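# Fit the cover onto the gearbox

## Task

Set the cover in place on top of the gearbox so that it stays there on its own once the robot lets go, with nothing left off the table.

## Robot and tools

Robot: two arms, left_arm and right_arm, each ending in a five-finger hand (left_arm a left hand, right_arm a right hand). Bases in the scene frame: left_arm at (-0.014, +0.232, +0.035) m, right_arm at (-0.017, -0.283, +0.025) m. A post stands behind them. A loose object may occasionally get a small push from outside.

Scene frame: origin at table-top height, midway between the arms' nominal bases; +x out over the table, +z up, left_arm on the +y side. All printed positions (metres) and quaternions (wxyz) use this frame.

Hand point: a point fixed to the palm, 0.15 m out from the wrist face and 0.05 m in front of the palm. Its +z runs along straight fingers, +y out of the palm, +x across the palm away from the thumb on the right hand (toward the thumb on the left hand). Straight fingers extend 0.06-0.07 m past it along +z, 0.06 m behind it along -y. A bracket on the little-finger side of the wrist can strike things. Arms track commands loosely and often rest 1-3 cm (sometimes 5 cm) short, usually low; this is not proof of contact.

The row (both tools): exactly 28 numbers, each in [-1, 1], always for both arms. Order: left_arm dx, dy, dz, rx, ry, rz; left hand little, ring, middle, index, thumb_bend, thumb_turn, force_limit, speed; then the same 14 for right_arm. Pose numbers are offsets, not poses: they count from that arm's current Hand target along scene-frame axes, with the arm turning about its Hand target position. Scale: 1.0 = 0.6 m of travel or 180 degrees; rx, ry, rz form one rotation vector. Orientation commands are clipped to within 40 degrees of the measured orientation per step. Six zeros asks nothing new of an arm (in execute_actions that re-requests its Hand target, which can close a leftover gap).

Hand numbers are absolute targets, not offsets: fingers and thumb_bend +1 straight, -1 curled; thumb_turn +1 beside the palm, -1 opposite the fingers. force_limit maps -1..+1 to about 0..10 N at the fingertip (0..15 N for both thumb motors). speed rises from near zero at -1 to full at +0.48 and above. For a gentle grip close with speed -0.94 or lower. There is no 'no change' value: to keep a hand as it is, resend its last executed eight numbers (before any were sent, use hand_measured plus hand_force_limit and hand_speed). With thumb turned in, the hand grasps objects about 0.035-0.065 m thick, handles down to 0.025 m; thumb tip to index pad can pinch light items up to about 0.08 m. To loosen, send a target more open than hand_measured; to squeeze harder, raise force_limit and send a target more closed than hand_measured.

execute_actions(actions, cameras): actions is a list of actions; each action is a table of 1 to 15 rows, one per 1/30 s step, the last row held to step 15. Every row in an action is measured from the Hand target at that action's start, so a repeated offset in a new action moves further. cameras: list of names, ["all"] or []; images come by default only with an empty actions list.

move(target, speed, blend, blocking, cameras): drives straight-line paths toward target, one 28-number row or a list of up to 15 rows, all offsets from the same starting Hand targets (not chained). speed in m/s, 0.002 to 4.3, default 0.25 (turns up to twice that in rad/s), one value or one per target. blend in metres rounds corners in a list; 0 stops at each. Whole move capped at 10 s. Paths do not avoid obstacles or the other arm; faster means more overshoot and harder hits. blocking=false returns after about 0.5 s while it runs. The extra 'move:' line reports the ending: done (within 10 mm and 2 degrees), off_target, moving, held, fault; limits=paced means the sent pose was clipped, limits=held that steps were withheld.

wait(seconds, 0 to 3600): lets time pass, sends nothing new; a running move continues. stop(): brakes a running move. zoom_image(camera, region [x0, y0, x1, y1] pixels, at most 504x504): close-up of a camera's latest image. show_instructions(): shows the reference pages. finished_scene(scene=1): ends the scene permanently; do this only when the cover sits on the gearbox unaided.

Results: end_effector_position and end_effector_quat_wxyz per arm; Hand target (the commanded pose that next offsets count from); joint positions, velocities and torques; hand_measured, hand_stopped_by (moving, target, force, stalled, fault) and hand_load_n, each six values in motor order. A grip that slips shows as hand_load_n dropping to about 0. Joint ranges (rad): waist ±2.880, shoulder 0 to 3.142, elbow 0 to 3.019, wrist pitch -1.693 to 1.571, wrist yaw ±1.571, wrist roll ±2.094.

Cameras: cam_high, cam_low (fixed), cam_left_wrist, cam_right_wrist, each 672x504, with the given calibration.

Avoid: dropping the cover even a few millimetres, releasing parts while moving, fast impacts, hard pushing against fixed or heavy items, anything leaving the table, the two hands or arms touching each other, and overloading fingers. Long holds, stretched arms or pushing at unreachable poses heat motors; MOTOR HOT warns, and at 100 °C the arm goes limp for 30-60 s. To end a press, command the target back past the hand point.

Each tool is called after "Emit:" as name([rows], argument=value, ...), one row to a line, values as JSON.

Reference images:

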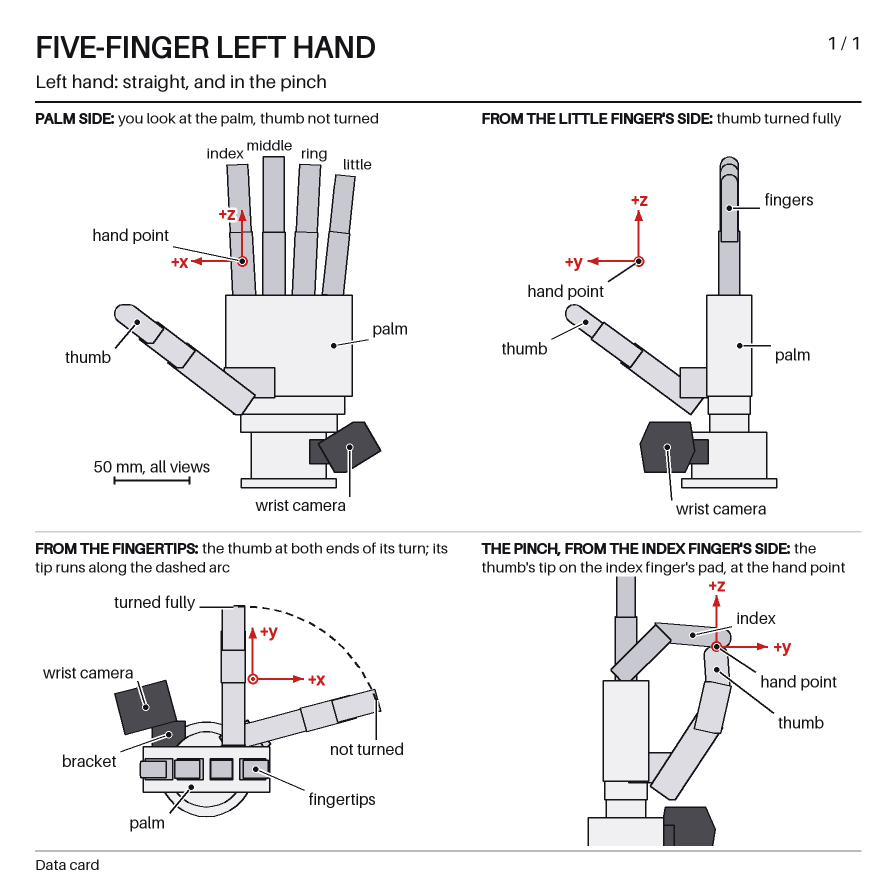

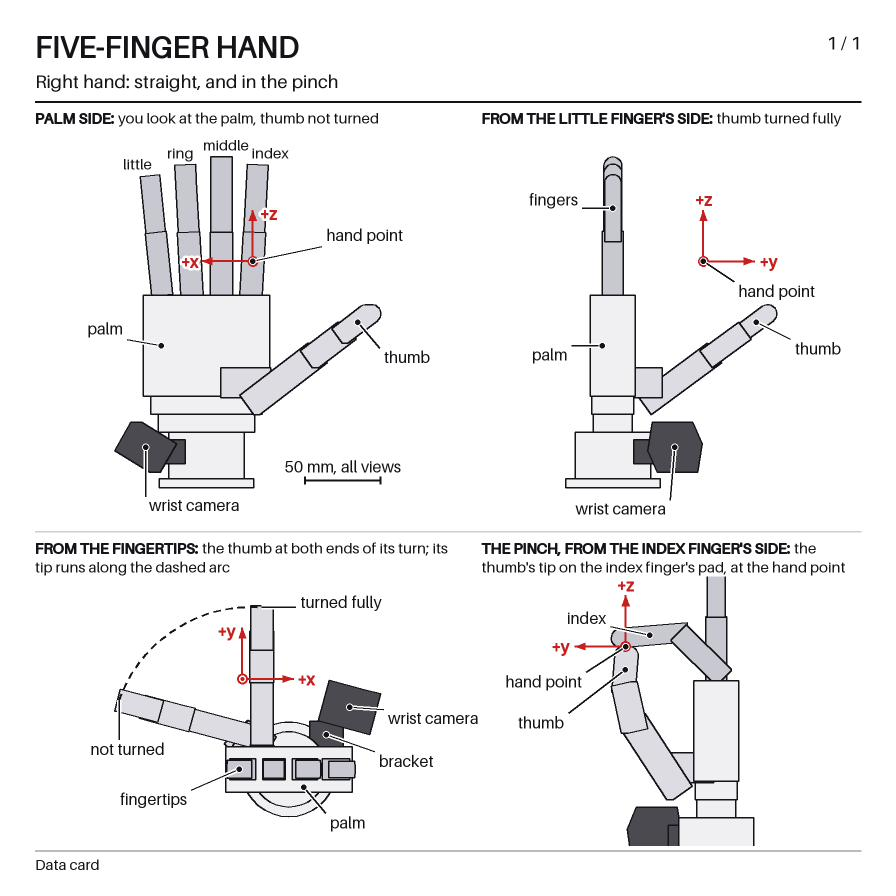

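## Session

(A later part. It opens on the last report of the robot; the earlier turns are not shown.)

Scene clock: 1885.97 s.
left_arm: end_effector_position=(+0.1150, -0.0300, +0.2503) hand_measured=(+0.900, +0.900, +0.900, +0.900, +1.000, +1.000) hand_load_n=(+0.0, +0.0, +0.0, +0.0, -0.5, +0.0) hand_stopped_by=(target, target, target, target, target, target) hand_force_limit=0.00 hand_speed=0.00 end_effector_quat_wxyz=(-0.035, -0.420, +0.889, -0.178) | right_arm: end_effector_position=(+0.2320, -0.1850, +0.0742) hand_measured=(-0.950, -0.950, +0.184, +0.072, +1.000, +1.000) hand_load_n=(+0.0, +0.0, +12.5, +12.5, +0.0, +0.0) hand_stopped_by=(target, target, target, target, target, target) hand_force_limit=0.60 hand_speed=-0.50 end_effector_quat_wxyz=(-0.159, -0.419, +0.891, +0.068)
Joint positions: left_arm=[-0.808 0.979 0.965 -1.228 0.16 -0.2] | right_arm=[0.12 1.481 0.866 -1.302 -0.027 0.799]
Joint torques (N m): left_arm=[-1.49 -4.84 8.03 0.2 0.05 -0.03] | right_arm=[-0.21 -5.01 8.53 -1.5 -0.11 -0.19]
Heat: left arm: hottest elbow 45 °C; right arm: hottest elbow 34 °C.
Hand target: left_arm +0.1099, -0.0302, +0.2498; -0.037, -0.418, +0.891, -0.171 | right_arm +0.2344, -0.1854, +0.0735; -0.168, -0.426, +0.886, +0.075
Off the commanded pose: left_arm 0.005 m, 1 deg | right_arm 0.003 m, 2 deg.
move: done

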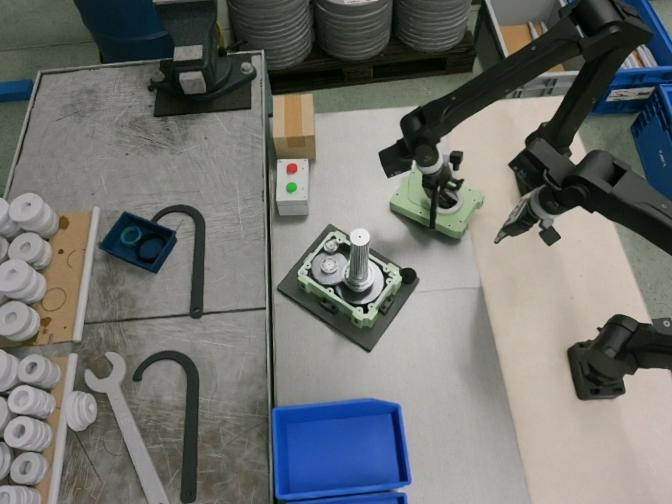

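Emit:
move(target=[0,0,0,0,0,0,0.90,0.90,0.90,0.90,1,1,0,0, 0.0107,-0.009,0.040,0.0216,0.0254,0,-0.95,-0.95,0.182,0.07,1,1,0.6,-0.5], speed=0.04, cameras=["cam_high","cam_right_wrist"])

Emit:
zoom_image(camera="cam_high", region=[360, 140, 480, 260])

Scene clock: 1891.67 s.
left_arm: end_effector_position=(+0.1150, -0.0300, +0.2503) hand_measured=(+0.900, +0.900, +0.900, +0.900, +1.000, +1.000) hand_load_n=(+0.0, +0.0, +0.0, +0.0, +0.0, +0.0) hand_stopped_by=(target, target, target, target, target, target) hand_force_limit=0.00 hand_speed=0.00 end_effector_quat_wxyz=(-0.035, -0.420, +0.889, -0.178) | right_arm: end_effector_position=(+0.2385, -0.1899, +0.0917) hand_measured=(-0.950, -0.950, +0.184, +0.072, +1.000, +1.000) hand_load_n=(+0.0, +0.0, +8.5, +6.0, -0.5, +0.0) hand_stopped_by=(target, target, target, target, target, target) hand_force_limit=0.60 hand_speed=-0.50 end_effector_quat_wxyz=(-0.178, -0.422, +0.882, +0.109)
Joint positions: left_arm=[-0.808 0.979 0.965 -1.228 0.16 -0.2] | right_arm=[0.074 1.527 0.933 -1.392 -0.069 0.729]
Joint torques (N m): left_arm=[-1.55 -4.78 8.02 0.28 0.05 -0.03] | right_arm=[-0.56 -6.3 9.24 -2.67 -0.38 -0.31]
Heat: left arm: hottest elbow 45 °C; right arm: hottest elbow 34 °C.
Hand target: left_arm +0.1099, -0.0302, +0.2498; -0.037, -0.418, +0.891, -0.171 | right_arm +0.2408, -0.1909, +0.0976; -0.188, -0.428, +0.876, +0.122
Off the commanded pose: left_arm 0.005 m, 1 deg | right_arm 0.006 m, 2 deg.
move: done
cam_right_wrist: T_world_to_cam=[[-0.8498, 0.40638, 0.33569, 0.25679], [0.51963, 0.75272, 0.40421, -0.01983], [-0.08841, 0.51794, -0.85084, 0.31393]] pos_world=[0.25627, -0.25202, 0.18891]

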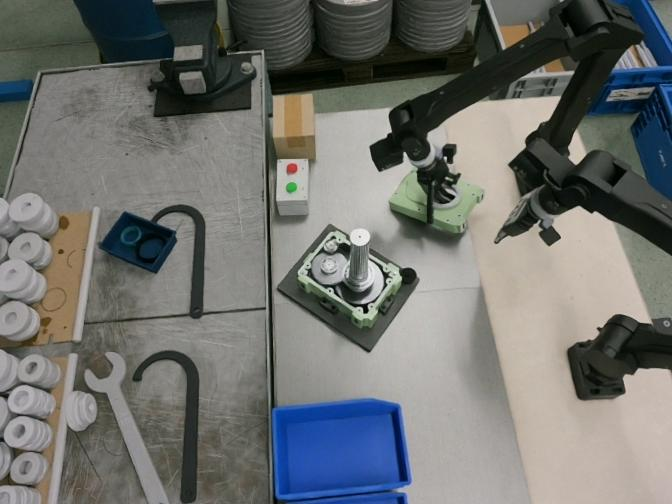

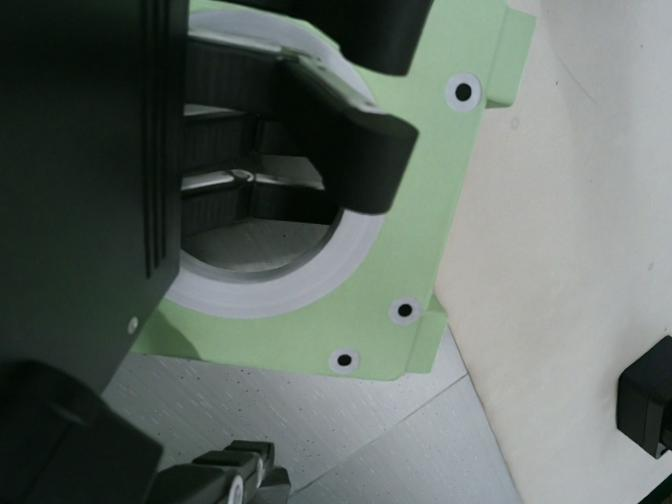

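Scaled by 4.200 from the camera's image (finer frame: 960x720).

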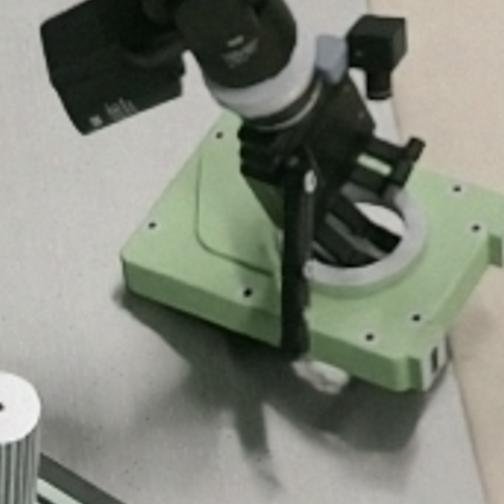

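Emit:
move(target=[0,0,0,0,0,0,0.90,0.90,0.90,0.90,1,1,0,0, 0.0142,-0.0115,0.0350,0.0245,0.0302,0,-0.95,-0.95,0.182,0.07,1,1,0.6,-0.5], speed=0.04, cameras=["cam_high","cam_right_wrist"])

Emit:
zoom_image(camera="cam_high", region=[360, 140, 480, 260])

Scene clock: 1928.30 s.
left_arm: end_effector_position=(+0.1150, -0.0300, +0.2503) hand_measured=(+0.900, +0.900, +0.900, +0.900, +1.000, +1.000) hand_load_n=(+0.0, +0.0, +0.0, +0.0, +0.0, +0.0) hand_stopped_by=(target, target, target, target, target, target) hand_force_limit=0.00 hand_speed=0.00 end_effector_quat_wxyz=(-0.035, -0.420, +0.889, -0.178) | right_arm: end_effector_position=(+0.2480, -0.1972, +0.1101) hand_measured=(-0.950, -0.950, +0.184, +0.070, +1.000, +1.000) hand_load_n=(+0.0, +0.0, +8.0, +5.0, +0.0, +0.0) hand_stopped_by=(target, target, target, target, target, target) hand_force_limit=0.60 hand_speed=-0.50 end_effector_quat_wxyz=(-0.203, -0.424, +0.868, +0.161)
Joint positions: left_arm=[-0.808 0.979 0.965 -1.228 0.16 -0.2] | right_arm=[0.021 1.598 1.016 -1.502 -0.114 0.647]
Joint torques (N m): left_arm=[-1.38 -4.89 8.03 0.28 0.05 -0.03] | right_arm=[-0.97 -8.06 9.11 -3.21 -0.41 -0.27]
Heat: left arm: hottest elbow 45 °C; right arm: hottest elbow 35 °C.
Hand target: left_arm +0.1099, -0.0302, +0.2498; -0.037, -0.418, +0.891, -0.171 | right_arm +0.2493, -0.1978, +0.1185; -0.213, -0.428, +0.860, +0.176
Off the commanded pose: left_arm 0.005 m, 1 deg | right_arm 0.009 m, 2 deg.
move: done
cam_right_wrist: T_world_to_cam=[[-0.81437, 0.3769, 0.4413, 0.23542], [0.55635, 0.72342, 0.40883, -0.04204], [-0.16516, 0.57845, -0.79882, 0.35936]] pos_world=[0.27446, -0.26619, 0.20037]

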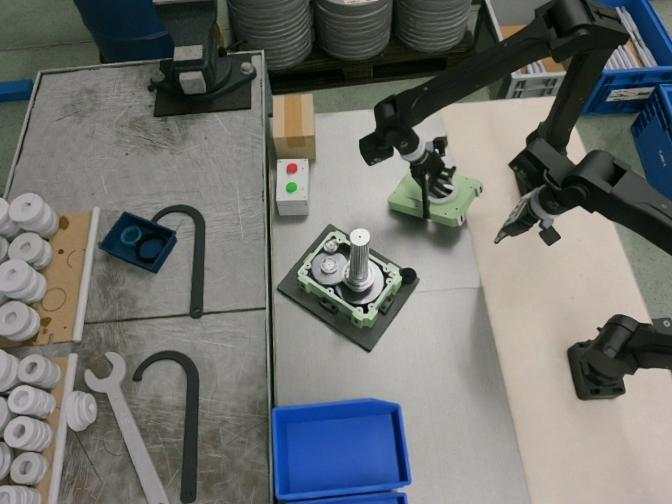

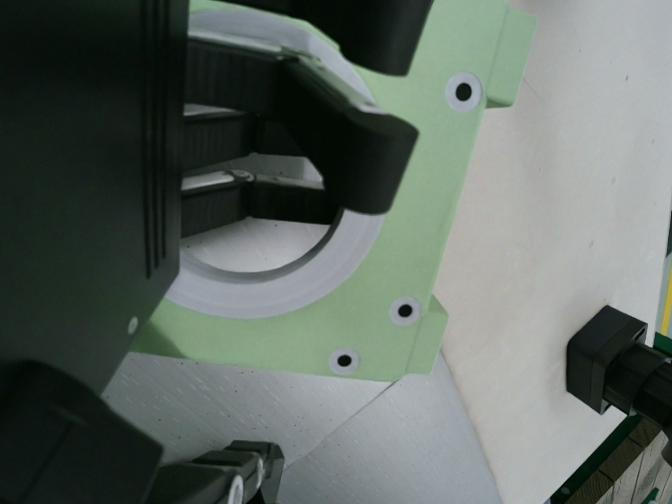

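Scaled by 4.200 from the camera's image (finer frame: 960x720).

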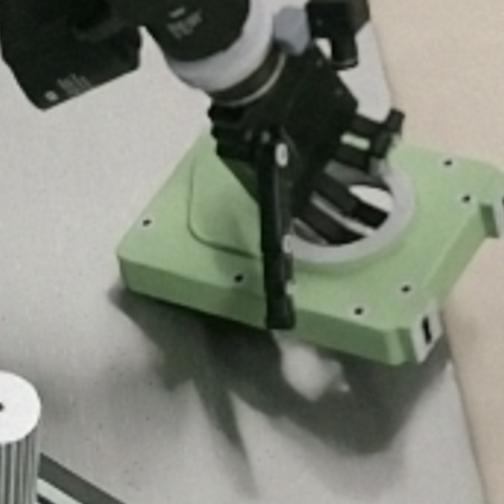

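Emit:
move(target=[-0.0665,-0.1532,-0.2167,-0.1312,-0.2547,0.0447,1,1,1,1,1,1,0,0, 0,0,0,0,0,0,-0.95,-0.95,0.182,0.07,1,1,0.6,-0.5], speed=0.15, cameras=["cam_high","cam_left_wrist","cam_low"])

Scene clock: 1984.20 s.
left_arm: end_effector_position=(+0.0736, -0.1181, +0.1179) hand_measured=(+1.000, +1.000, +1.000, +1.000, +1.000, +1.000) hand_load_n=(+0.0, +0.0, +0.0, +0.0, +0.0, +0.0) hand_stopped_by=(target, target, target, target, target, target) hand_force_limit=0.00 hand_speed=0.00 end_effector_quat_wxyz=(+0.242, -0.368, +0.753, -0.489) | right_arm: end_effector_position=(+0.2480, -0.1972, +0.1101) hand_measured=(-0.950, -0.950, +0.184, +0.070, +1.000, +1.000) hand_load_n=(+0.5, +0.0, +8.0, +4.5, +0.0, +0.0) hand_stopped_by=(target, target, target, target, target, target) hand_force_limit=0.60 hand_speed=-0.50 end_effector_quat_wxyz=(-0.203, -0.424, +0.868, +0.161)
Joint positions: left_arm=[-1.582 0.961 0.356 -0.066 -0.862 -0.536] | right_arm=[0.021 1.598 1.016 -1.502 -0.114 0.647]
Joint torques (N m): left_arm=[-1.14 -3.02 7.23 2.36 -0.52 0.11] | right_arm=[-0.56 -8.06 9.21 -3.29 -0.43 -0.3]
Heat: left arm: hottest elbow 45 °C; right arm: hottest elbow 35 °C.
Hand target: left_arm +0.0700, -0.1221, +0.1199; +0.240, -0.363, +0.752, -0.495 | right_arm +0.2493, -0.1978, +0.1185; -0.213, -0.428, +0.860, +0.176
Off the commanded pose: left_arm 0.006 m, 1 deg | right_arm 0.009 m, 2 deg.
move: done
cam_left_wrist: T_world_to_cam=[[0.09864, -0.42623, 0.89922, -0.17319], [-0.94653, -0.31912, -0.04743, 0.04084], [0.30718, -0.84646, -0.43491, 0.04105]] pos_world=[0.04313, -0.02604, 0.17552]
Images, in order (width x height): cam_high 672x504, cam_low 672x504, cam_left_wrist 672x504.

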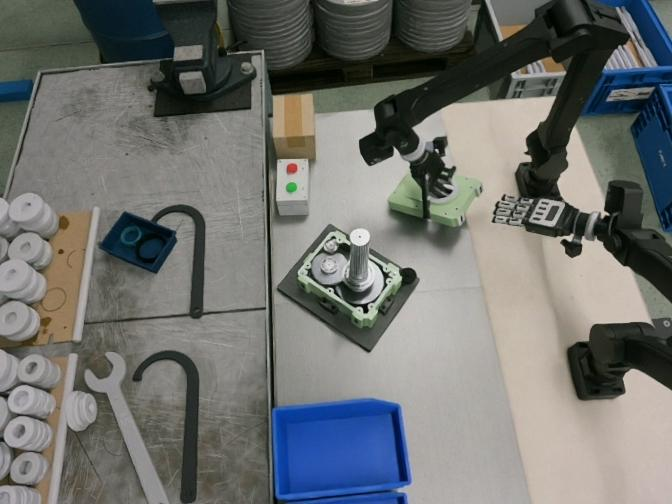

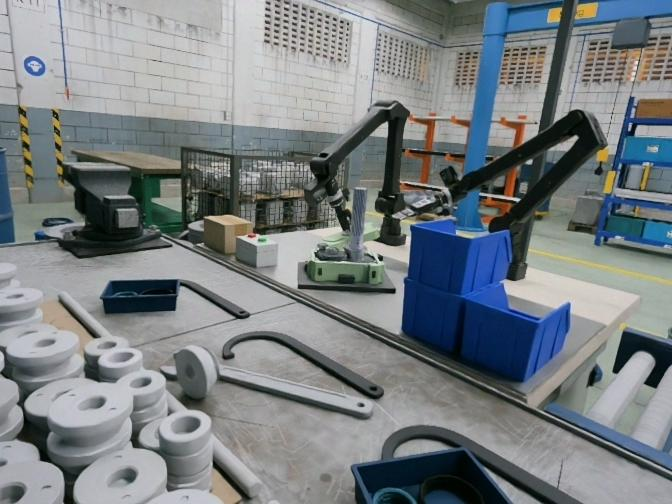

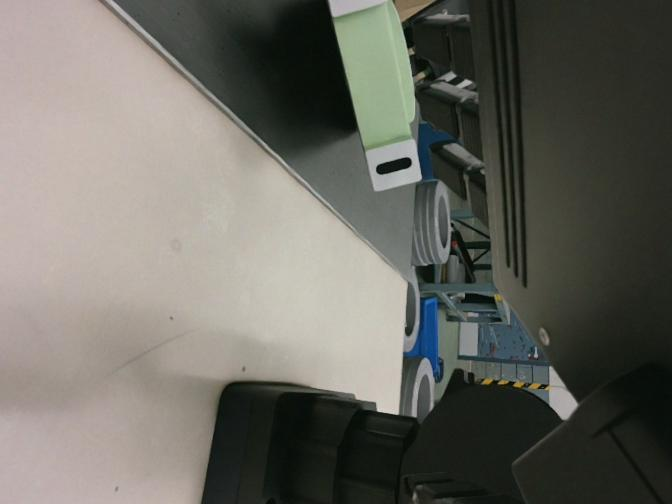

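Emit:
zoom_image(camera="cam_high", region=[380, 130, 640, 290])

Emit:
zoom_image(camera="cam_low", region=[290, 90, 490, 290])

Emit:
zoom_image(camera="cam_left_wrist", region=[280, 0, 500, 240])

Scaled by 1.938 from the camera's image (finer frame: 960x720).

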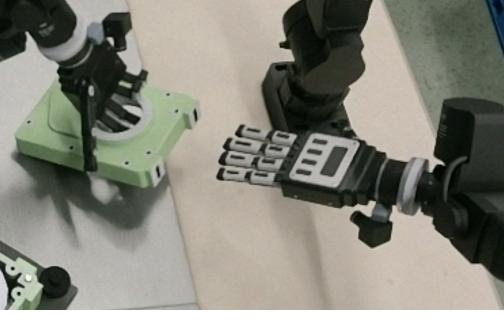

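Scaled by 2.520 from the camera's image (finer frame: 960x720).

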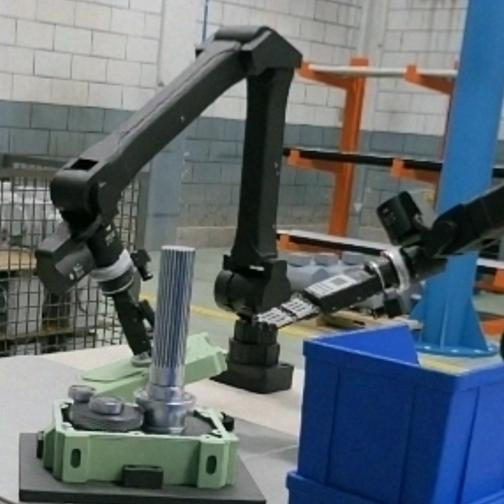

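Scaled by 2.100 from the camera's image (finer frame: 960x720).

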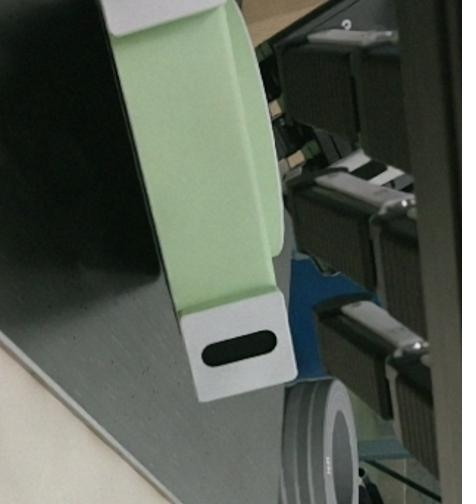

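Emit:
move(target=[-0.0062,-0.0078,-0.0900,0,0,0,1,1,1,1,1,1,0,0, 0,0,0,0,0,0,-0.95,-0.95,0.182,0.07,1,1,0.6,-0.5], speed=0.12, cameras=["cam_high","cam_left_wrist","cam_low"])

Emit:
zoom_image(camera="cam_left_wrist", region=[250, 0, 500, 250])

Emit:
zoom_image(camera="cam_low", region=[290, 150, 470, 300])

Emit:
zoom_image(camera="cam_high", region=[380, 130, 560, 270])

Scene clock: 2030.80 s.
left_arm: end_effector_position=(+0.0711, -0.1224, +0.0634) hand_measured=(+1.000, +1.000, +1.000, +1.000, +1.000, +1.000) hand_load_n=(+0.0, +0.0, +0.0, +0.0, +0.0, +0.0) hand_stopped_by=(target, target, target, target, target, target) hand_force_limit=0.00 hand_speed=0.00 end_effector_quat_wxyz=(+0.246, -0.365, +0.755, -0.487) | right_arm: end_effector_position=(+0.2480, -0.1972, +0.1101) hand_measured=(-0.950, -0.950, +0.184, +0.070, +1.000, +1.000) hand_load_n=(+0.0, +0.0, +8.0, +5.0, +0.0, +0.0) hand_stopped_by=(target, target, target, target, target, target) hand_force_limit=0.60 hand_speed=-0.50 end_effector_quat_wxyz=(-0.203, -0.424, +0.868, +0.161)
Joint positions: left_arm=[-1.593 1.182 0.289 0.211 -0.872 -0.539] | right_arm=[0.021 1.598 1.016 -1.502 -0.114 0.647]
Joint torques (N m): left_arm=[-1.44 -4.48 5.78 2.35 -0.54 0.02] | right_arm=[-0.5 -8 9.21 -3.15 -0.45 -0.3]
Heat: left arm: hottest elbow 45 °C; right arm: hottest elbow 35 °C.
Hand target: left_arm +0.0663, -0.1267, +0.0658; +0.240, -0.363, +0.752, -0.495 | right_arm +0.2493, -0.1978, +0.1185; -0.213, -0.428, +0.860, +0.176
Off the commanded pose: left_arm 0.007 m, 1 deg | right_arm 0.009 m, 2 deg.
move: done
cam_left_wrist: T_world_to_cam=[[0.09266, -0.43388, 0.89619, -0.12611], [-0.94682, -0.31693, -0.05554, 0.03525], [0.30812, -0.84339, -0.44018, 0.01506]] pos_world=[0.04042, -0.03085, 0.12161]
Images, in order (width x height): cam_high 672x504, cam_low 672x504, cam_left_wrist 672x504.

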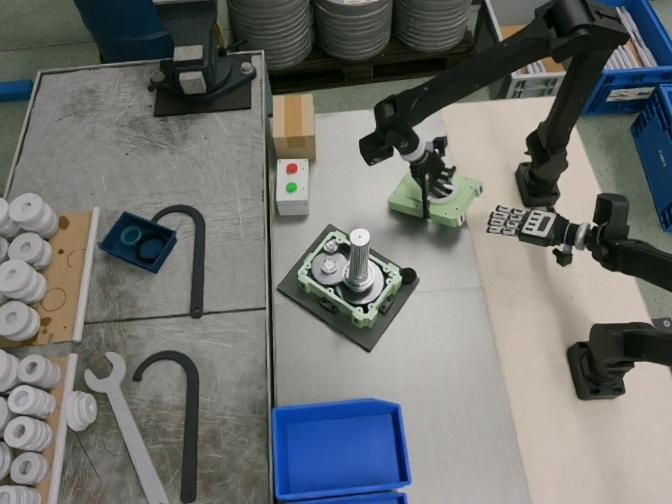

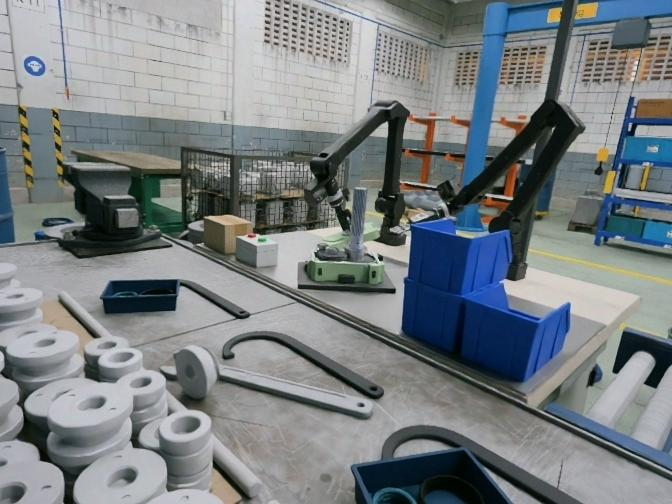

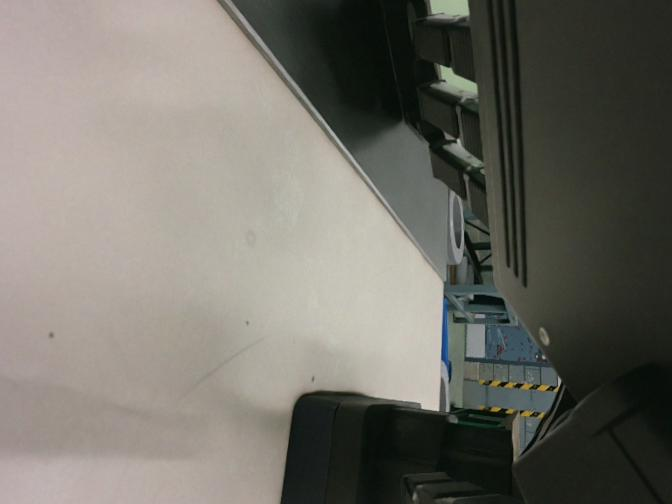

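Scaled by 2.016 from the camera's image (finer frame: 960x720).

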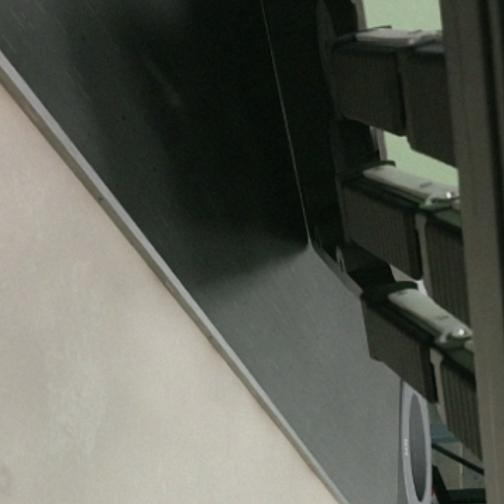

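Scaled by 2.800 from the camera's image (finer frame: 960x720).

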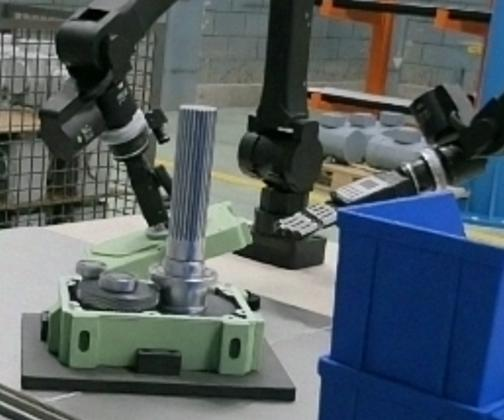

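Scaled by 2.800 from the camera's image (finer frame: 960x720).

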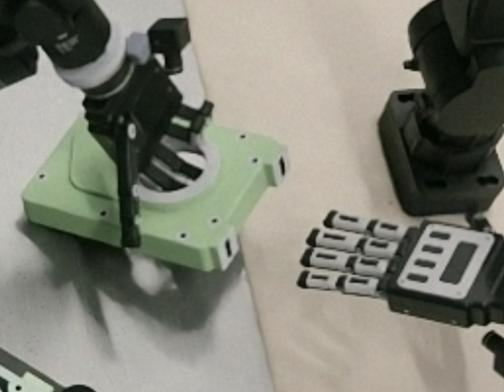

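Emit:
move(target=[0.0462,-0.0540,-0.0272,-0.0138,-0.0174,0,1,1,1,1,1,1,0,0, 0,0,0,0,0,0,-0.95,-0.95,0.182,0.07,1,1,0.6,-0.5], speed=0.08, cameras=["cam_high","cam_left_wrist","cam_low"])

Emit:
zoom_image(camera="cam_left_wrist", region=[300, 0, 500, 250])

Emit:
zoom_image(camera="cam_high", region=[380, 130, 560, 270])

Scene clock: 2061.27 s.
left_arm: end_effector_position=(+0.0891, -0.1496, +0.0429) hand_measured=(+1.000, +1.000, +1.000, +1.000, +1.000, +1.000) hand_load_n=(+0.0, +0.0, +0.0, +0.0, +0.0, +0.0) hand_stopped_by=(target, target, target, target, target, target) hand_force_limit=0.00 hand_speed=0.00 end_effector_quat_wxyz=(+0.254, -0.349, +0.742, -0.512) | right_arm: end_effector_position=(+0.2480, -0.1972, +0.1101) hand_measured=(-0.950, -0.950, +0.184, +0.070, +1.000, +1.000) hand_load_n=(+0.0, +0.0, +8.0, +4.5, +0.0, +0.0) hand_stopped_by=(target, target, target, target, target, target) hand_force_limit=0.60 hand_speed=-0.50 end_effector_quat_wxyz=(-0.203, -0.424, +0.868, +0.161)
Joint positions: left_arm=[-1.535 1.414 0.289 0.58 -0.84 -0.403] | right_arm=[0.021 1.598 1.016 -1.502 -0.114 0.647]
Joint torques (N m): left_arm=[0.67 -6.36 5.57 2.5 -0.12 0.12] | right_arm=[-0.5 -8 9.13 -3.25 -0.41 -0.25]
Heat: left arm: hottest elbow 45 °C; right arm: hottest elbow 35 °C.
Hand target: left_arm +0.0940, -0.1591, +0.0495; +0.252, -0.354, +0.734, -0.521 | right_arm +0.2493, -0.1978, +0.1185; -0.213, -0.428, +0.860, +0.176
Off the commanded pose: left_arm 0.013 m, 1 deg | right_arm 0.009 m, 2 deg.
move: off_target (left_arm)
cam_left_wrist: T_world_to_cam=[[0.03731, -0.40159, 0.91506, -0.11222], [-0.94887, -0.30147, -0.09362, 0.04665], [0.31345, -0.86478, -0.39231, -0.02824]] pos_world=[0.0573, -0.05543, 0.09598]
Images, in order (width x height): cam_high 672x504, cam_low 672x504, cam_left_wrist 672x504.

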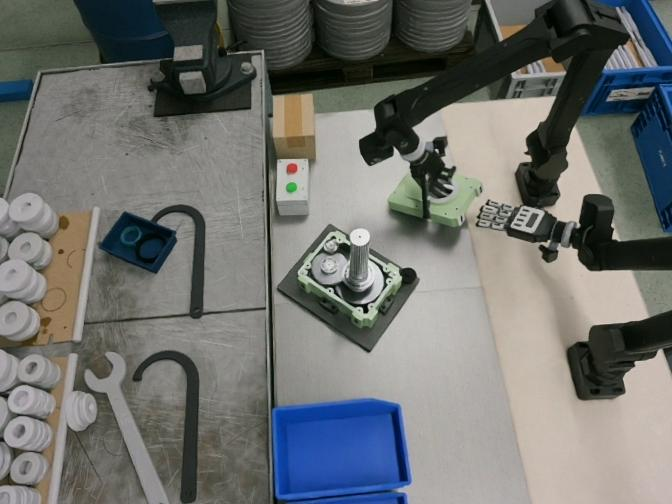

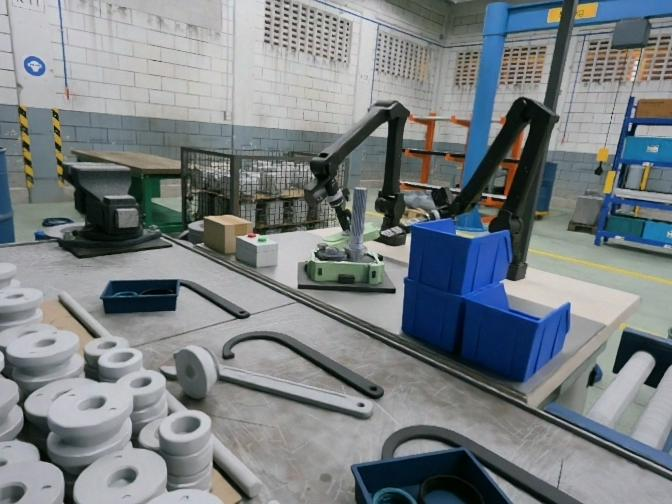

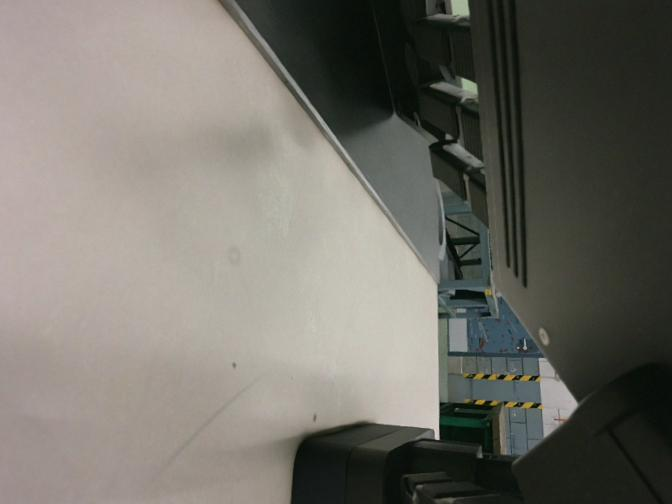

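Scaled by 2.016 from the camera's image (finer frame: 960x720).

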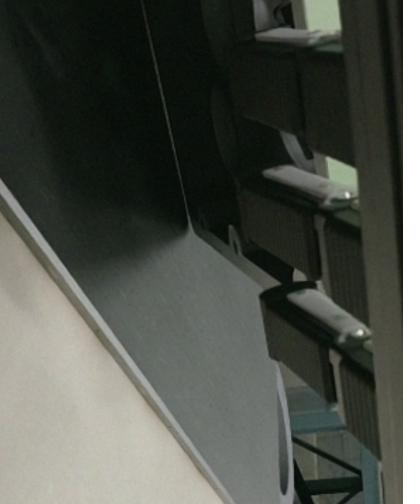

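Scaled by 2.800 from the camera's image (finer frame: 960x720).

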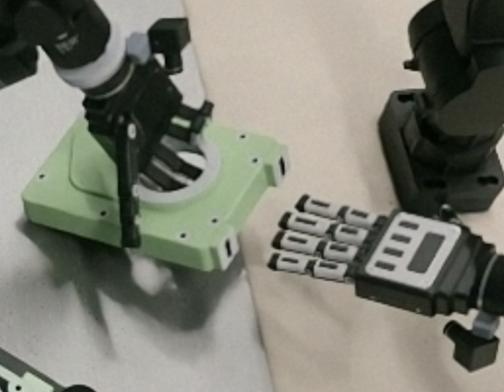

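Emit:
move(target=[0.0487,-0.0388,-0.0257,0,0,0,1,1,1,1,1,1,0,0, 0,0,0,0,0,0,-0.95,-0.95,0.182,0.07,1,1,0.6,-0.5], speed=0.06, cameras=["cam_high","cam_left_wrist"])

Emit:
zoom_image(camera="cam_left_wrist", region=[300, 0, 500, 250])

Emit:
zoom_image(camera="cam_high", region=[380, 130, 560, 270])

Scene clock: 2076.17 s.
left_arm: end_effector_position=(+0.1167, -0.1686, +0.0254) hand_measured=(+1.000, +1.000, +1.000, +1.000, +1.000, +1.000) hand_load_n=(+0.0, +0.0, -0.5, +0.0, +0.0, -0.5) hand_stopped_by=(target, target, target, target, target, target) hand_force_limit=0.00 hand_speed=0.00 end_effector_quat_wxyz=(+0.254, -0.349, +0.745, -0.509) | right_arm: end_effector_position=(+0.2480, -0.1972, +0.1101) hand_measured=(-0.950, -0.950, +0.184, +0.070, +1.000, +1.000) hand_load_n=(+0.0, +0.0, +8.0, +4.5, +0.0, +0.0) hand_stopped_by=(target, target, target, target, target, target) hand_force_limit=0.60 hand_speed=-0.50 end_effector_quat_wxyz=(-0.203, -0.424, +0.868, +0.161)
Joint positions: left_arm=[-1.433 1.552 0.333 0.715 -0.751 -0.335] | right_arm=[0.021 1.598 1.016 -1.502 -0.114 0.647]
Joint torques (N m): left_arm=[0.67 -7.82 5.61 2.62 -0.07 0.1] | right_arm=[-0.32 -7.77 9.01 -3.19 -0.43 -0.27]
Heat: left arm: hottest elbow 44 °C; right arm: hottest elbow 35 °C.
Hand target: left_arm +0.1232, -0.1824, +0.0340; +0.252, -0.354, +0.734, -0.521 | right_arm +0.2493, -0.1978, +0.1185; -0.213, -0.428, +0.860, +0.176
Off the commanded pose: left_arm 0.018 m, 2 deg | right_arm 0.009 m, 2 deg.
move: off_target (left_arm)
cam_left_wrist: T_world_to_cam=[[0.04109, -0.40888, 0.91166, -0.1064], [-0.94898, -0.30148, -0.09243, 0.06557], [0.31264, -0.86135, -0.40041, -0.05921]] pos_world=[0.08511, -0.07474, 0.07935]

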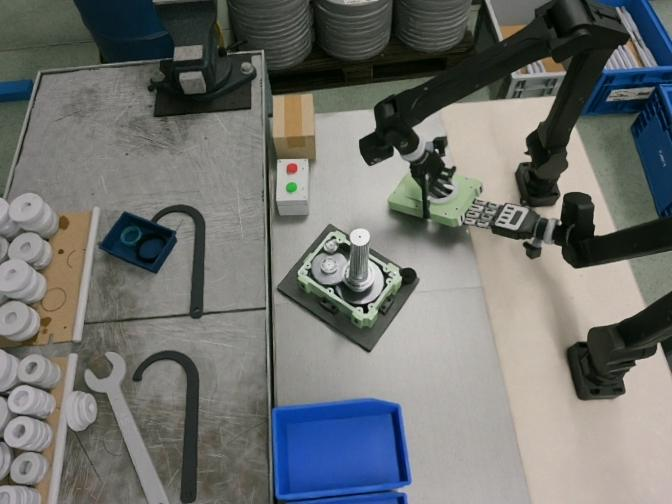

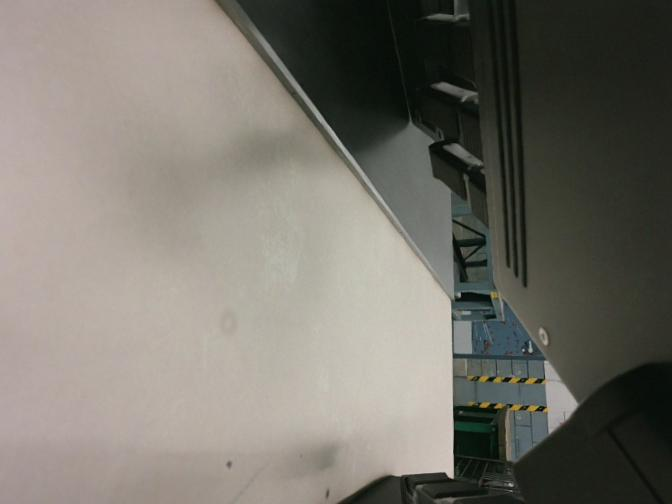

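Scaled by 2.016 from the camera's image (finer frame: 960x720).

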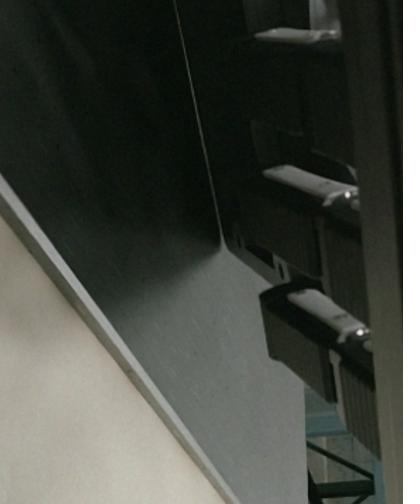

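Scaled by 2.800 from the camera's image (finer frame: 960x720).

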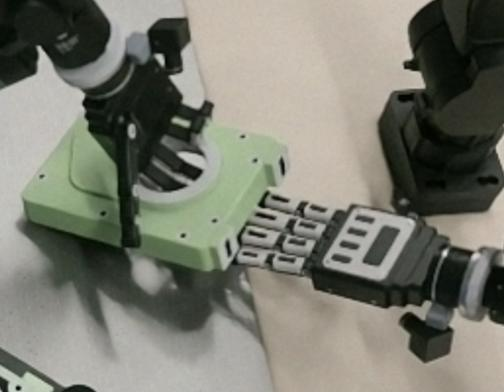

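Emit:
move(target=[0.0560,-0.0480,-0.0193,0,0,0,1,1,1,1,1,1,0,0, 0,0,0,0,0,0,-0.95,-0.95,0.182,0.07,1,1,0.6,-0.5], speed=0.06, cameras=["cam_high","cam_left_wrist"])

Emit:
zoom_image(camera="cam_left_wrist", region=[300, 0, 500, 250])

Emit:
zoom_image(camera="cam_high", region=[380, 130, 560, 270])

Scene clock: 2082.90 s.
left_arm: end_effector_position=(+0.1486, -0.1988, +0.0148) hand_measured=(+1.000, +1.000, +1.000, +1.000, +1.000, +1.000) hand_load_n=(+0.0, +0.0, +0.0, +0.0, +0.0, +0.0) hand_stopped_by=(target, target, target, target, target, target) hand_force_limit=0.00 hand_speed=0.00 end_effector_quat_wxyz=(+0.252, -0.350, +0.745, -0.509) | right_arm: end_effector_position=(+0.2480, -0.1972, +0.1101) hand_measured=(-0.950, -0.950, +0.184, +0.070, +1.000, +1.000) hand_load_n=(+0.0, +0.0, +8.0, +4.5, +0.0, +0.0) hand_stopped_by=(target, target, target, target, target, target) hand_force_limit=0.60 hand_speed=-0.50 end_effector_quat_wxyz=(-0.203, -0.424, +0.868, +0.161)
Joint positions: left_arm=[-1.338 1.666 0.418 0.78 -0.665 -0.281] | right_arm=[0.021 1.598 1.016 -1.502 -0.114 0.647]
Joint torques (N m): left_arm=[0.62 -9.41 5.38 2.65 -0.03 0.12] | right_arm=[-0.5 -7.36 9.13 -3.25 -0.4 -0.3]
Heat: left arm: hottest elbow 44 °C; right arm: hottest elbow 35 °C.
Hand target: left_arm +0.1568, -0.2113, +0.0225; +0.252, -0.354, +0.734, -0.521 | right_arm +0.2493, -0.1978, +0.1185; -0.213, -0.428, +0.860, +0.176
Off the commanded pose: left_arm 0.017 m, 2 deg | right_arm 0.009 m, 2 deg.
move: off_target (left_arm)
cam_left_wrist: T_world_to_cam=[[0.04416, -0.40684, 0.91243, -0.11051], [-0.94931, -0.30162, -0.08855, 0.0856], [0.31123, -0.86227, -0.39953, -0.0995]] pos_world=[0.11711, -0.10493, 0.06865]

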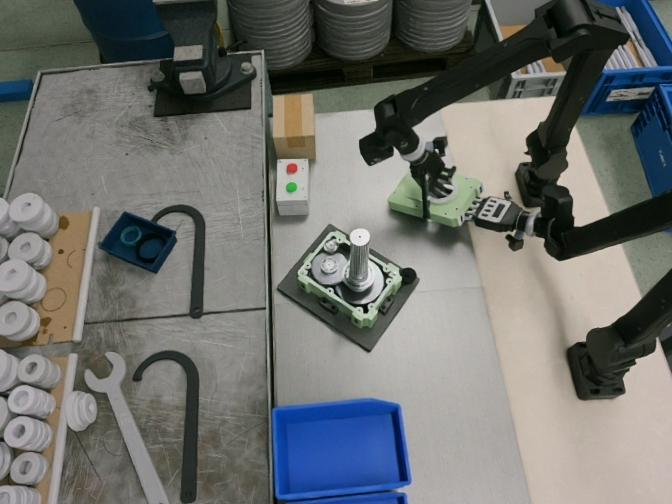

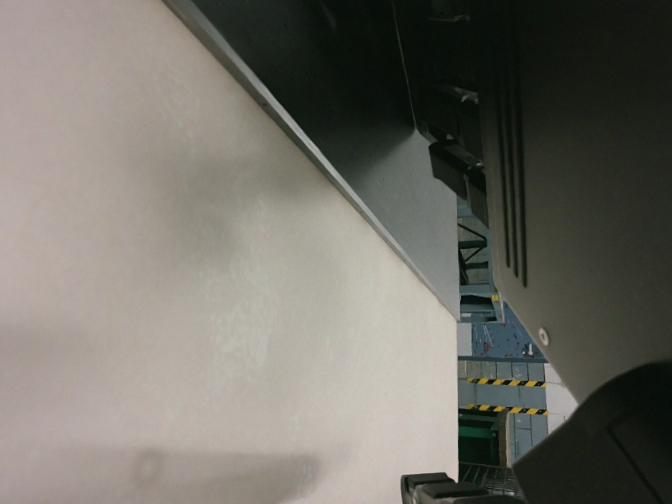

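Scaled by 2.016 from the camera's image (finer frame: 960x720).

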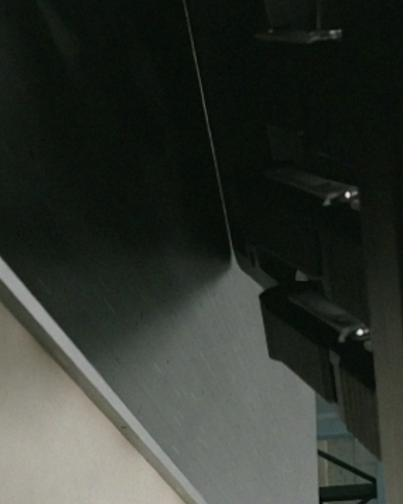

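Scaled by 2.800 from the camera's image (finer frame: 960x720).

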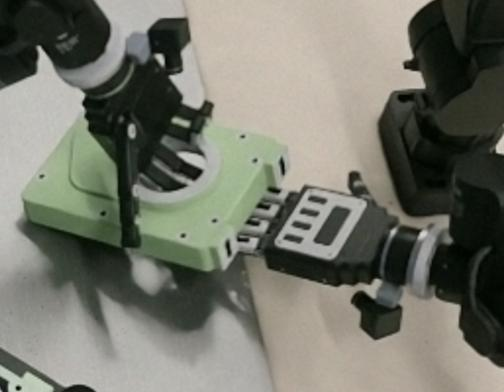

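Emit:
move(target=[0.0,0.0,0.0267,0,0,0,1,1,1,1,1,1,0,0, 0,0,0,0,0,0,-0.95,-0.95,0.182,0.07,1,1,0.6,-0.5], speed=0.04, cameras=["cam_high","cam_left_wrist"])

Emit:
zoom_image(camera="cam_high", region=[380, 130, 560, 270])

Scene clock: 2089.40 s.
left_arm: end_effector_position=(+0.1487, -0.1996, +0.0262) hand_measured=(+1.000, +1.000, +1.000, +1.000, +1.000, +1.000) hand_load_n=(+0.0, +0.0, +0.0, +0.0, +0.0, +0.0) hand_stopped_by=(target, target, target, target, target, target) hand_force_limit=0.00 hand_speed=0.00 end_effector_quat_wxyz=(+0.252, -0.350, +0.743, -0.512) | right_arm: end_effector_position=(+0.2481, -0.1973, +0.1103) hand_measured=(-0.950, -0.950, +0.184, +0.070, +1.000, +1.000) hand_load_n=(+0.0, +0.0, +8.0, +4.5, +0.0, +0.0) hand_stopped_by=(target, target, target, target, target, target) hand_force_limit=0.60 hand_speed=-0.50 end_effector_quat_wxyz=(-0.203, -0.424, +0.868, +0.161)
Joint positions: left_arm=[-1.338 1.622 0.418 0.745 -0.664 -0.28] | right_arm=[0.02 1.599 1.017 -1.503 -0.115 0.645]
Joint torques (N m): left_arm=[0.62 -11.22 5.93 1.22 -0.05 0.11] | right_arm=[-0.56 -7.65 9.02 -3.08 -0.41 -0.26]
Heat: left arm: hottest elbow 43 °C; right arm: hottest elbow 35 °C.
Hand target: left_arm +0.1568, -0.2113, +0.0385; +0.252, -0.354, +0.734, -0.521 | right_arm +0.2493, -0.1978, +0.1185; -0.213, -0.428, +0.860, +0.176
Off the commanded pose: left_arm 0.019 m, 1 deg | right_arm 0.008 m, 2 deg.
move: off_target (left_arm)
cam_left_wrist: T_world_to_cam=[[0.04178, -0.40029, 0.91543, -0.11968], [-0.94951, -0.30106, -0.08831, 0.08662], [0.31095, -0.86552, -0.39266, -0.09635]] pos_world=[0.11721, -0.10523, 0.07938]

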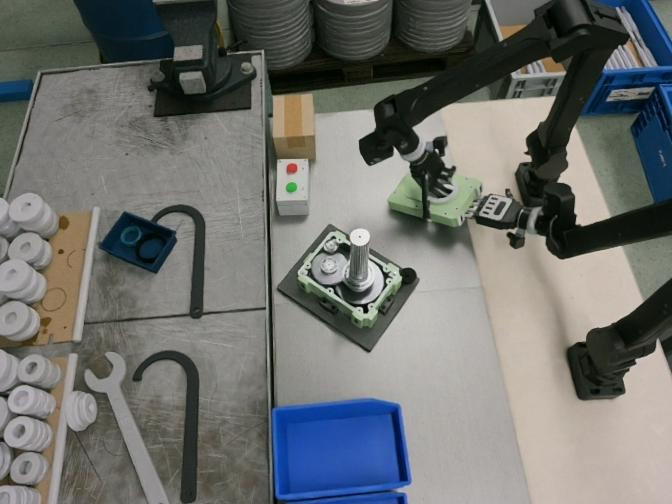

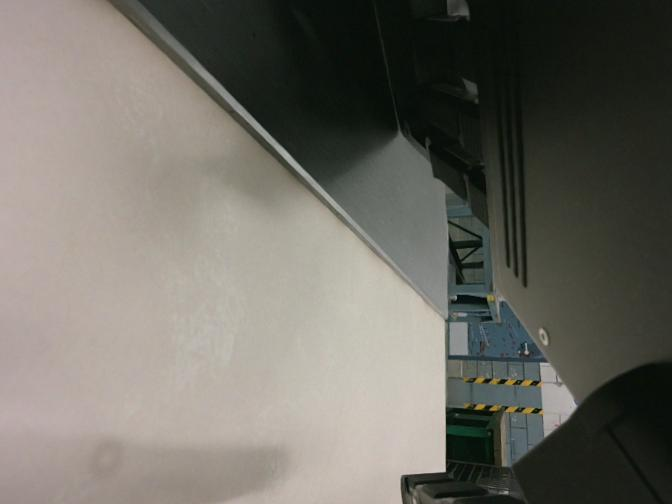

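Scaled by 2.800 from the camera's image (finer frame: 960x720).

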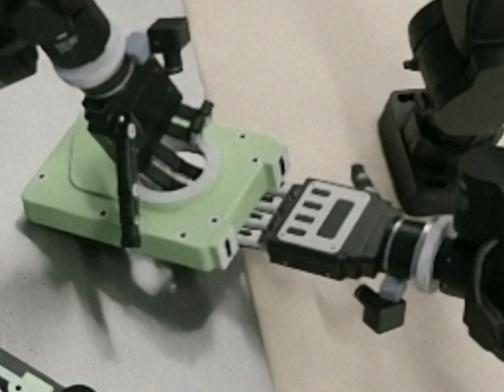

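Emit:
move(target=[0.0,0.0,0.02,0,0,0,1,1,1,1,1,1,0,0, 0,0,0,0,0,0,-0.95,-0.95,0.182,0.07,1,1,0.6,-0.5], speed=0.04, cameras=["cam_high"])

Emit:
zoom_image(camera="cam_high", region=[380, 130, 560, 270])

Scene clock: 2093.27 s.
left_arm: end_effector_position=(+0.1473, -0.1956, +0.0298) hand_measured=(+1.000, +1.000, +1.000, +1.000, +1.000, +1.000) hand_load_n=(-0.5, +0.0, +0.0, +0.0, +0.0, +0.0) hand_stopped_by=(target, target, target, target, target, target) hand_force_limit=0.00 hand_speed=0.00 end_effector_quat_wxyz=(+0.252, -0.348, +0.749, -0.504) | right_arm: end_effector_position=(+0.2488, -0.1976, +0.1113) hand_measured=(-0.950, -0.950, +0.184, +0.070, +1.000, +1.000) hand_load_n=(+0.0, +0.0, +6.0, +1.5, +0.0, +0.0) hand_stopped_by=(target, target, target, target, target, target) hand_force_limit=0.60 hand_speed=-0.50 end_effector_quat_wxyz=(-0.203, -0.423, +0.868, +0.162)
Joint positions: left_arm=[-1.338 1.585 0.418 0.686 -0.661 -0.28] | right_arm=[0.019 1.599 1.02 -1.507 -0.115 0.645]
Joint torques (N m): left_arm=[0.67 -11.81 6.42 1.54 -0.21 0.11] | right_arm=[-0.32 -7.65 8.72 -3.11 -0.42 -0.25]
Heat: left arm: hottest elbow 43 °C; right arm: hottest elbow 35 °C.
Hand target: left_arm +0.1568, -0.2112, +0.0504; +0.252, -0.354, +0.735, -0.521 | right_arm +0.2493, -0.1978, +0.1185; -0.213, -0.428, +0.860, +0.176
Off the commanded pose: left_arm 0.028 m, 3 deg | right_arm 0.007 m, 2 deg.
move: off_target (left_arm)

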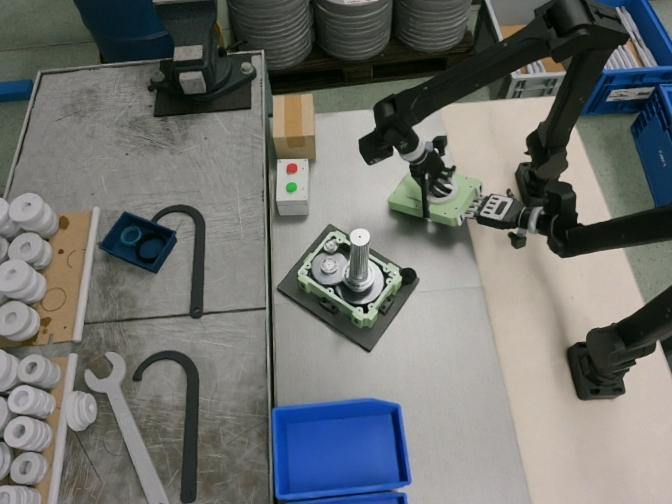

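Scaled by 2.800 from the camera's image (finer frame: 960x720).

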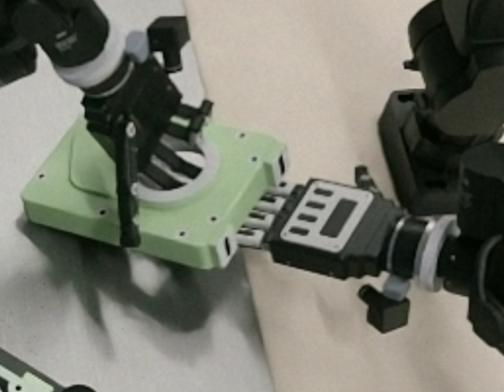

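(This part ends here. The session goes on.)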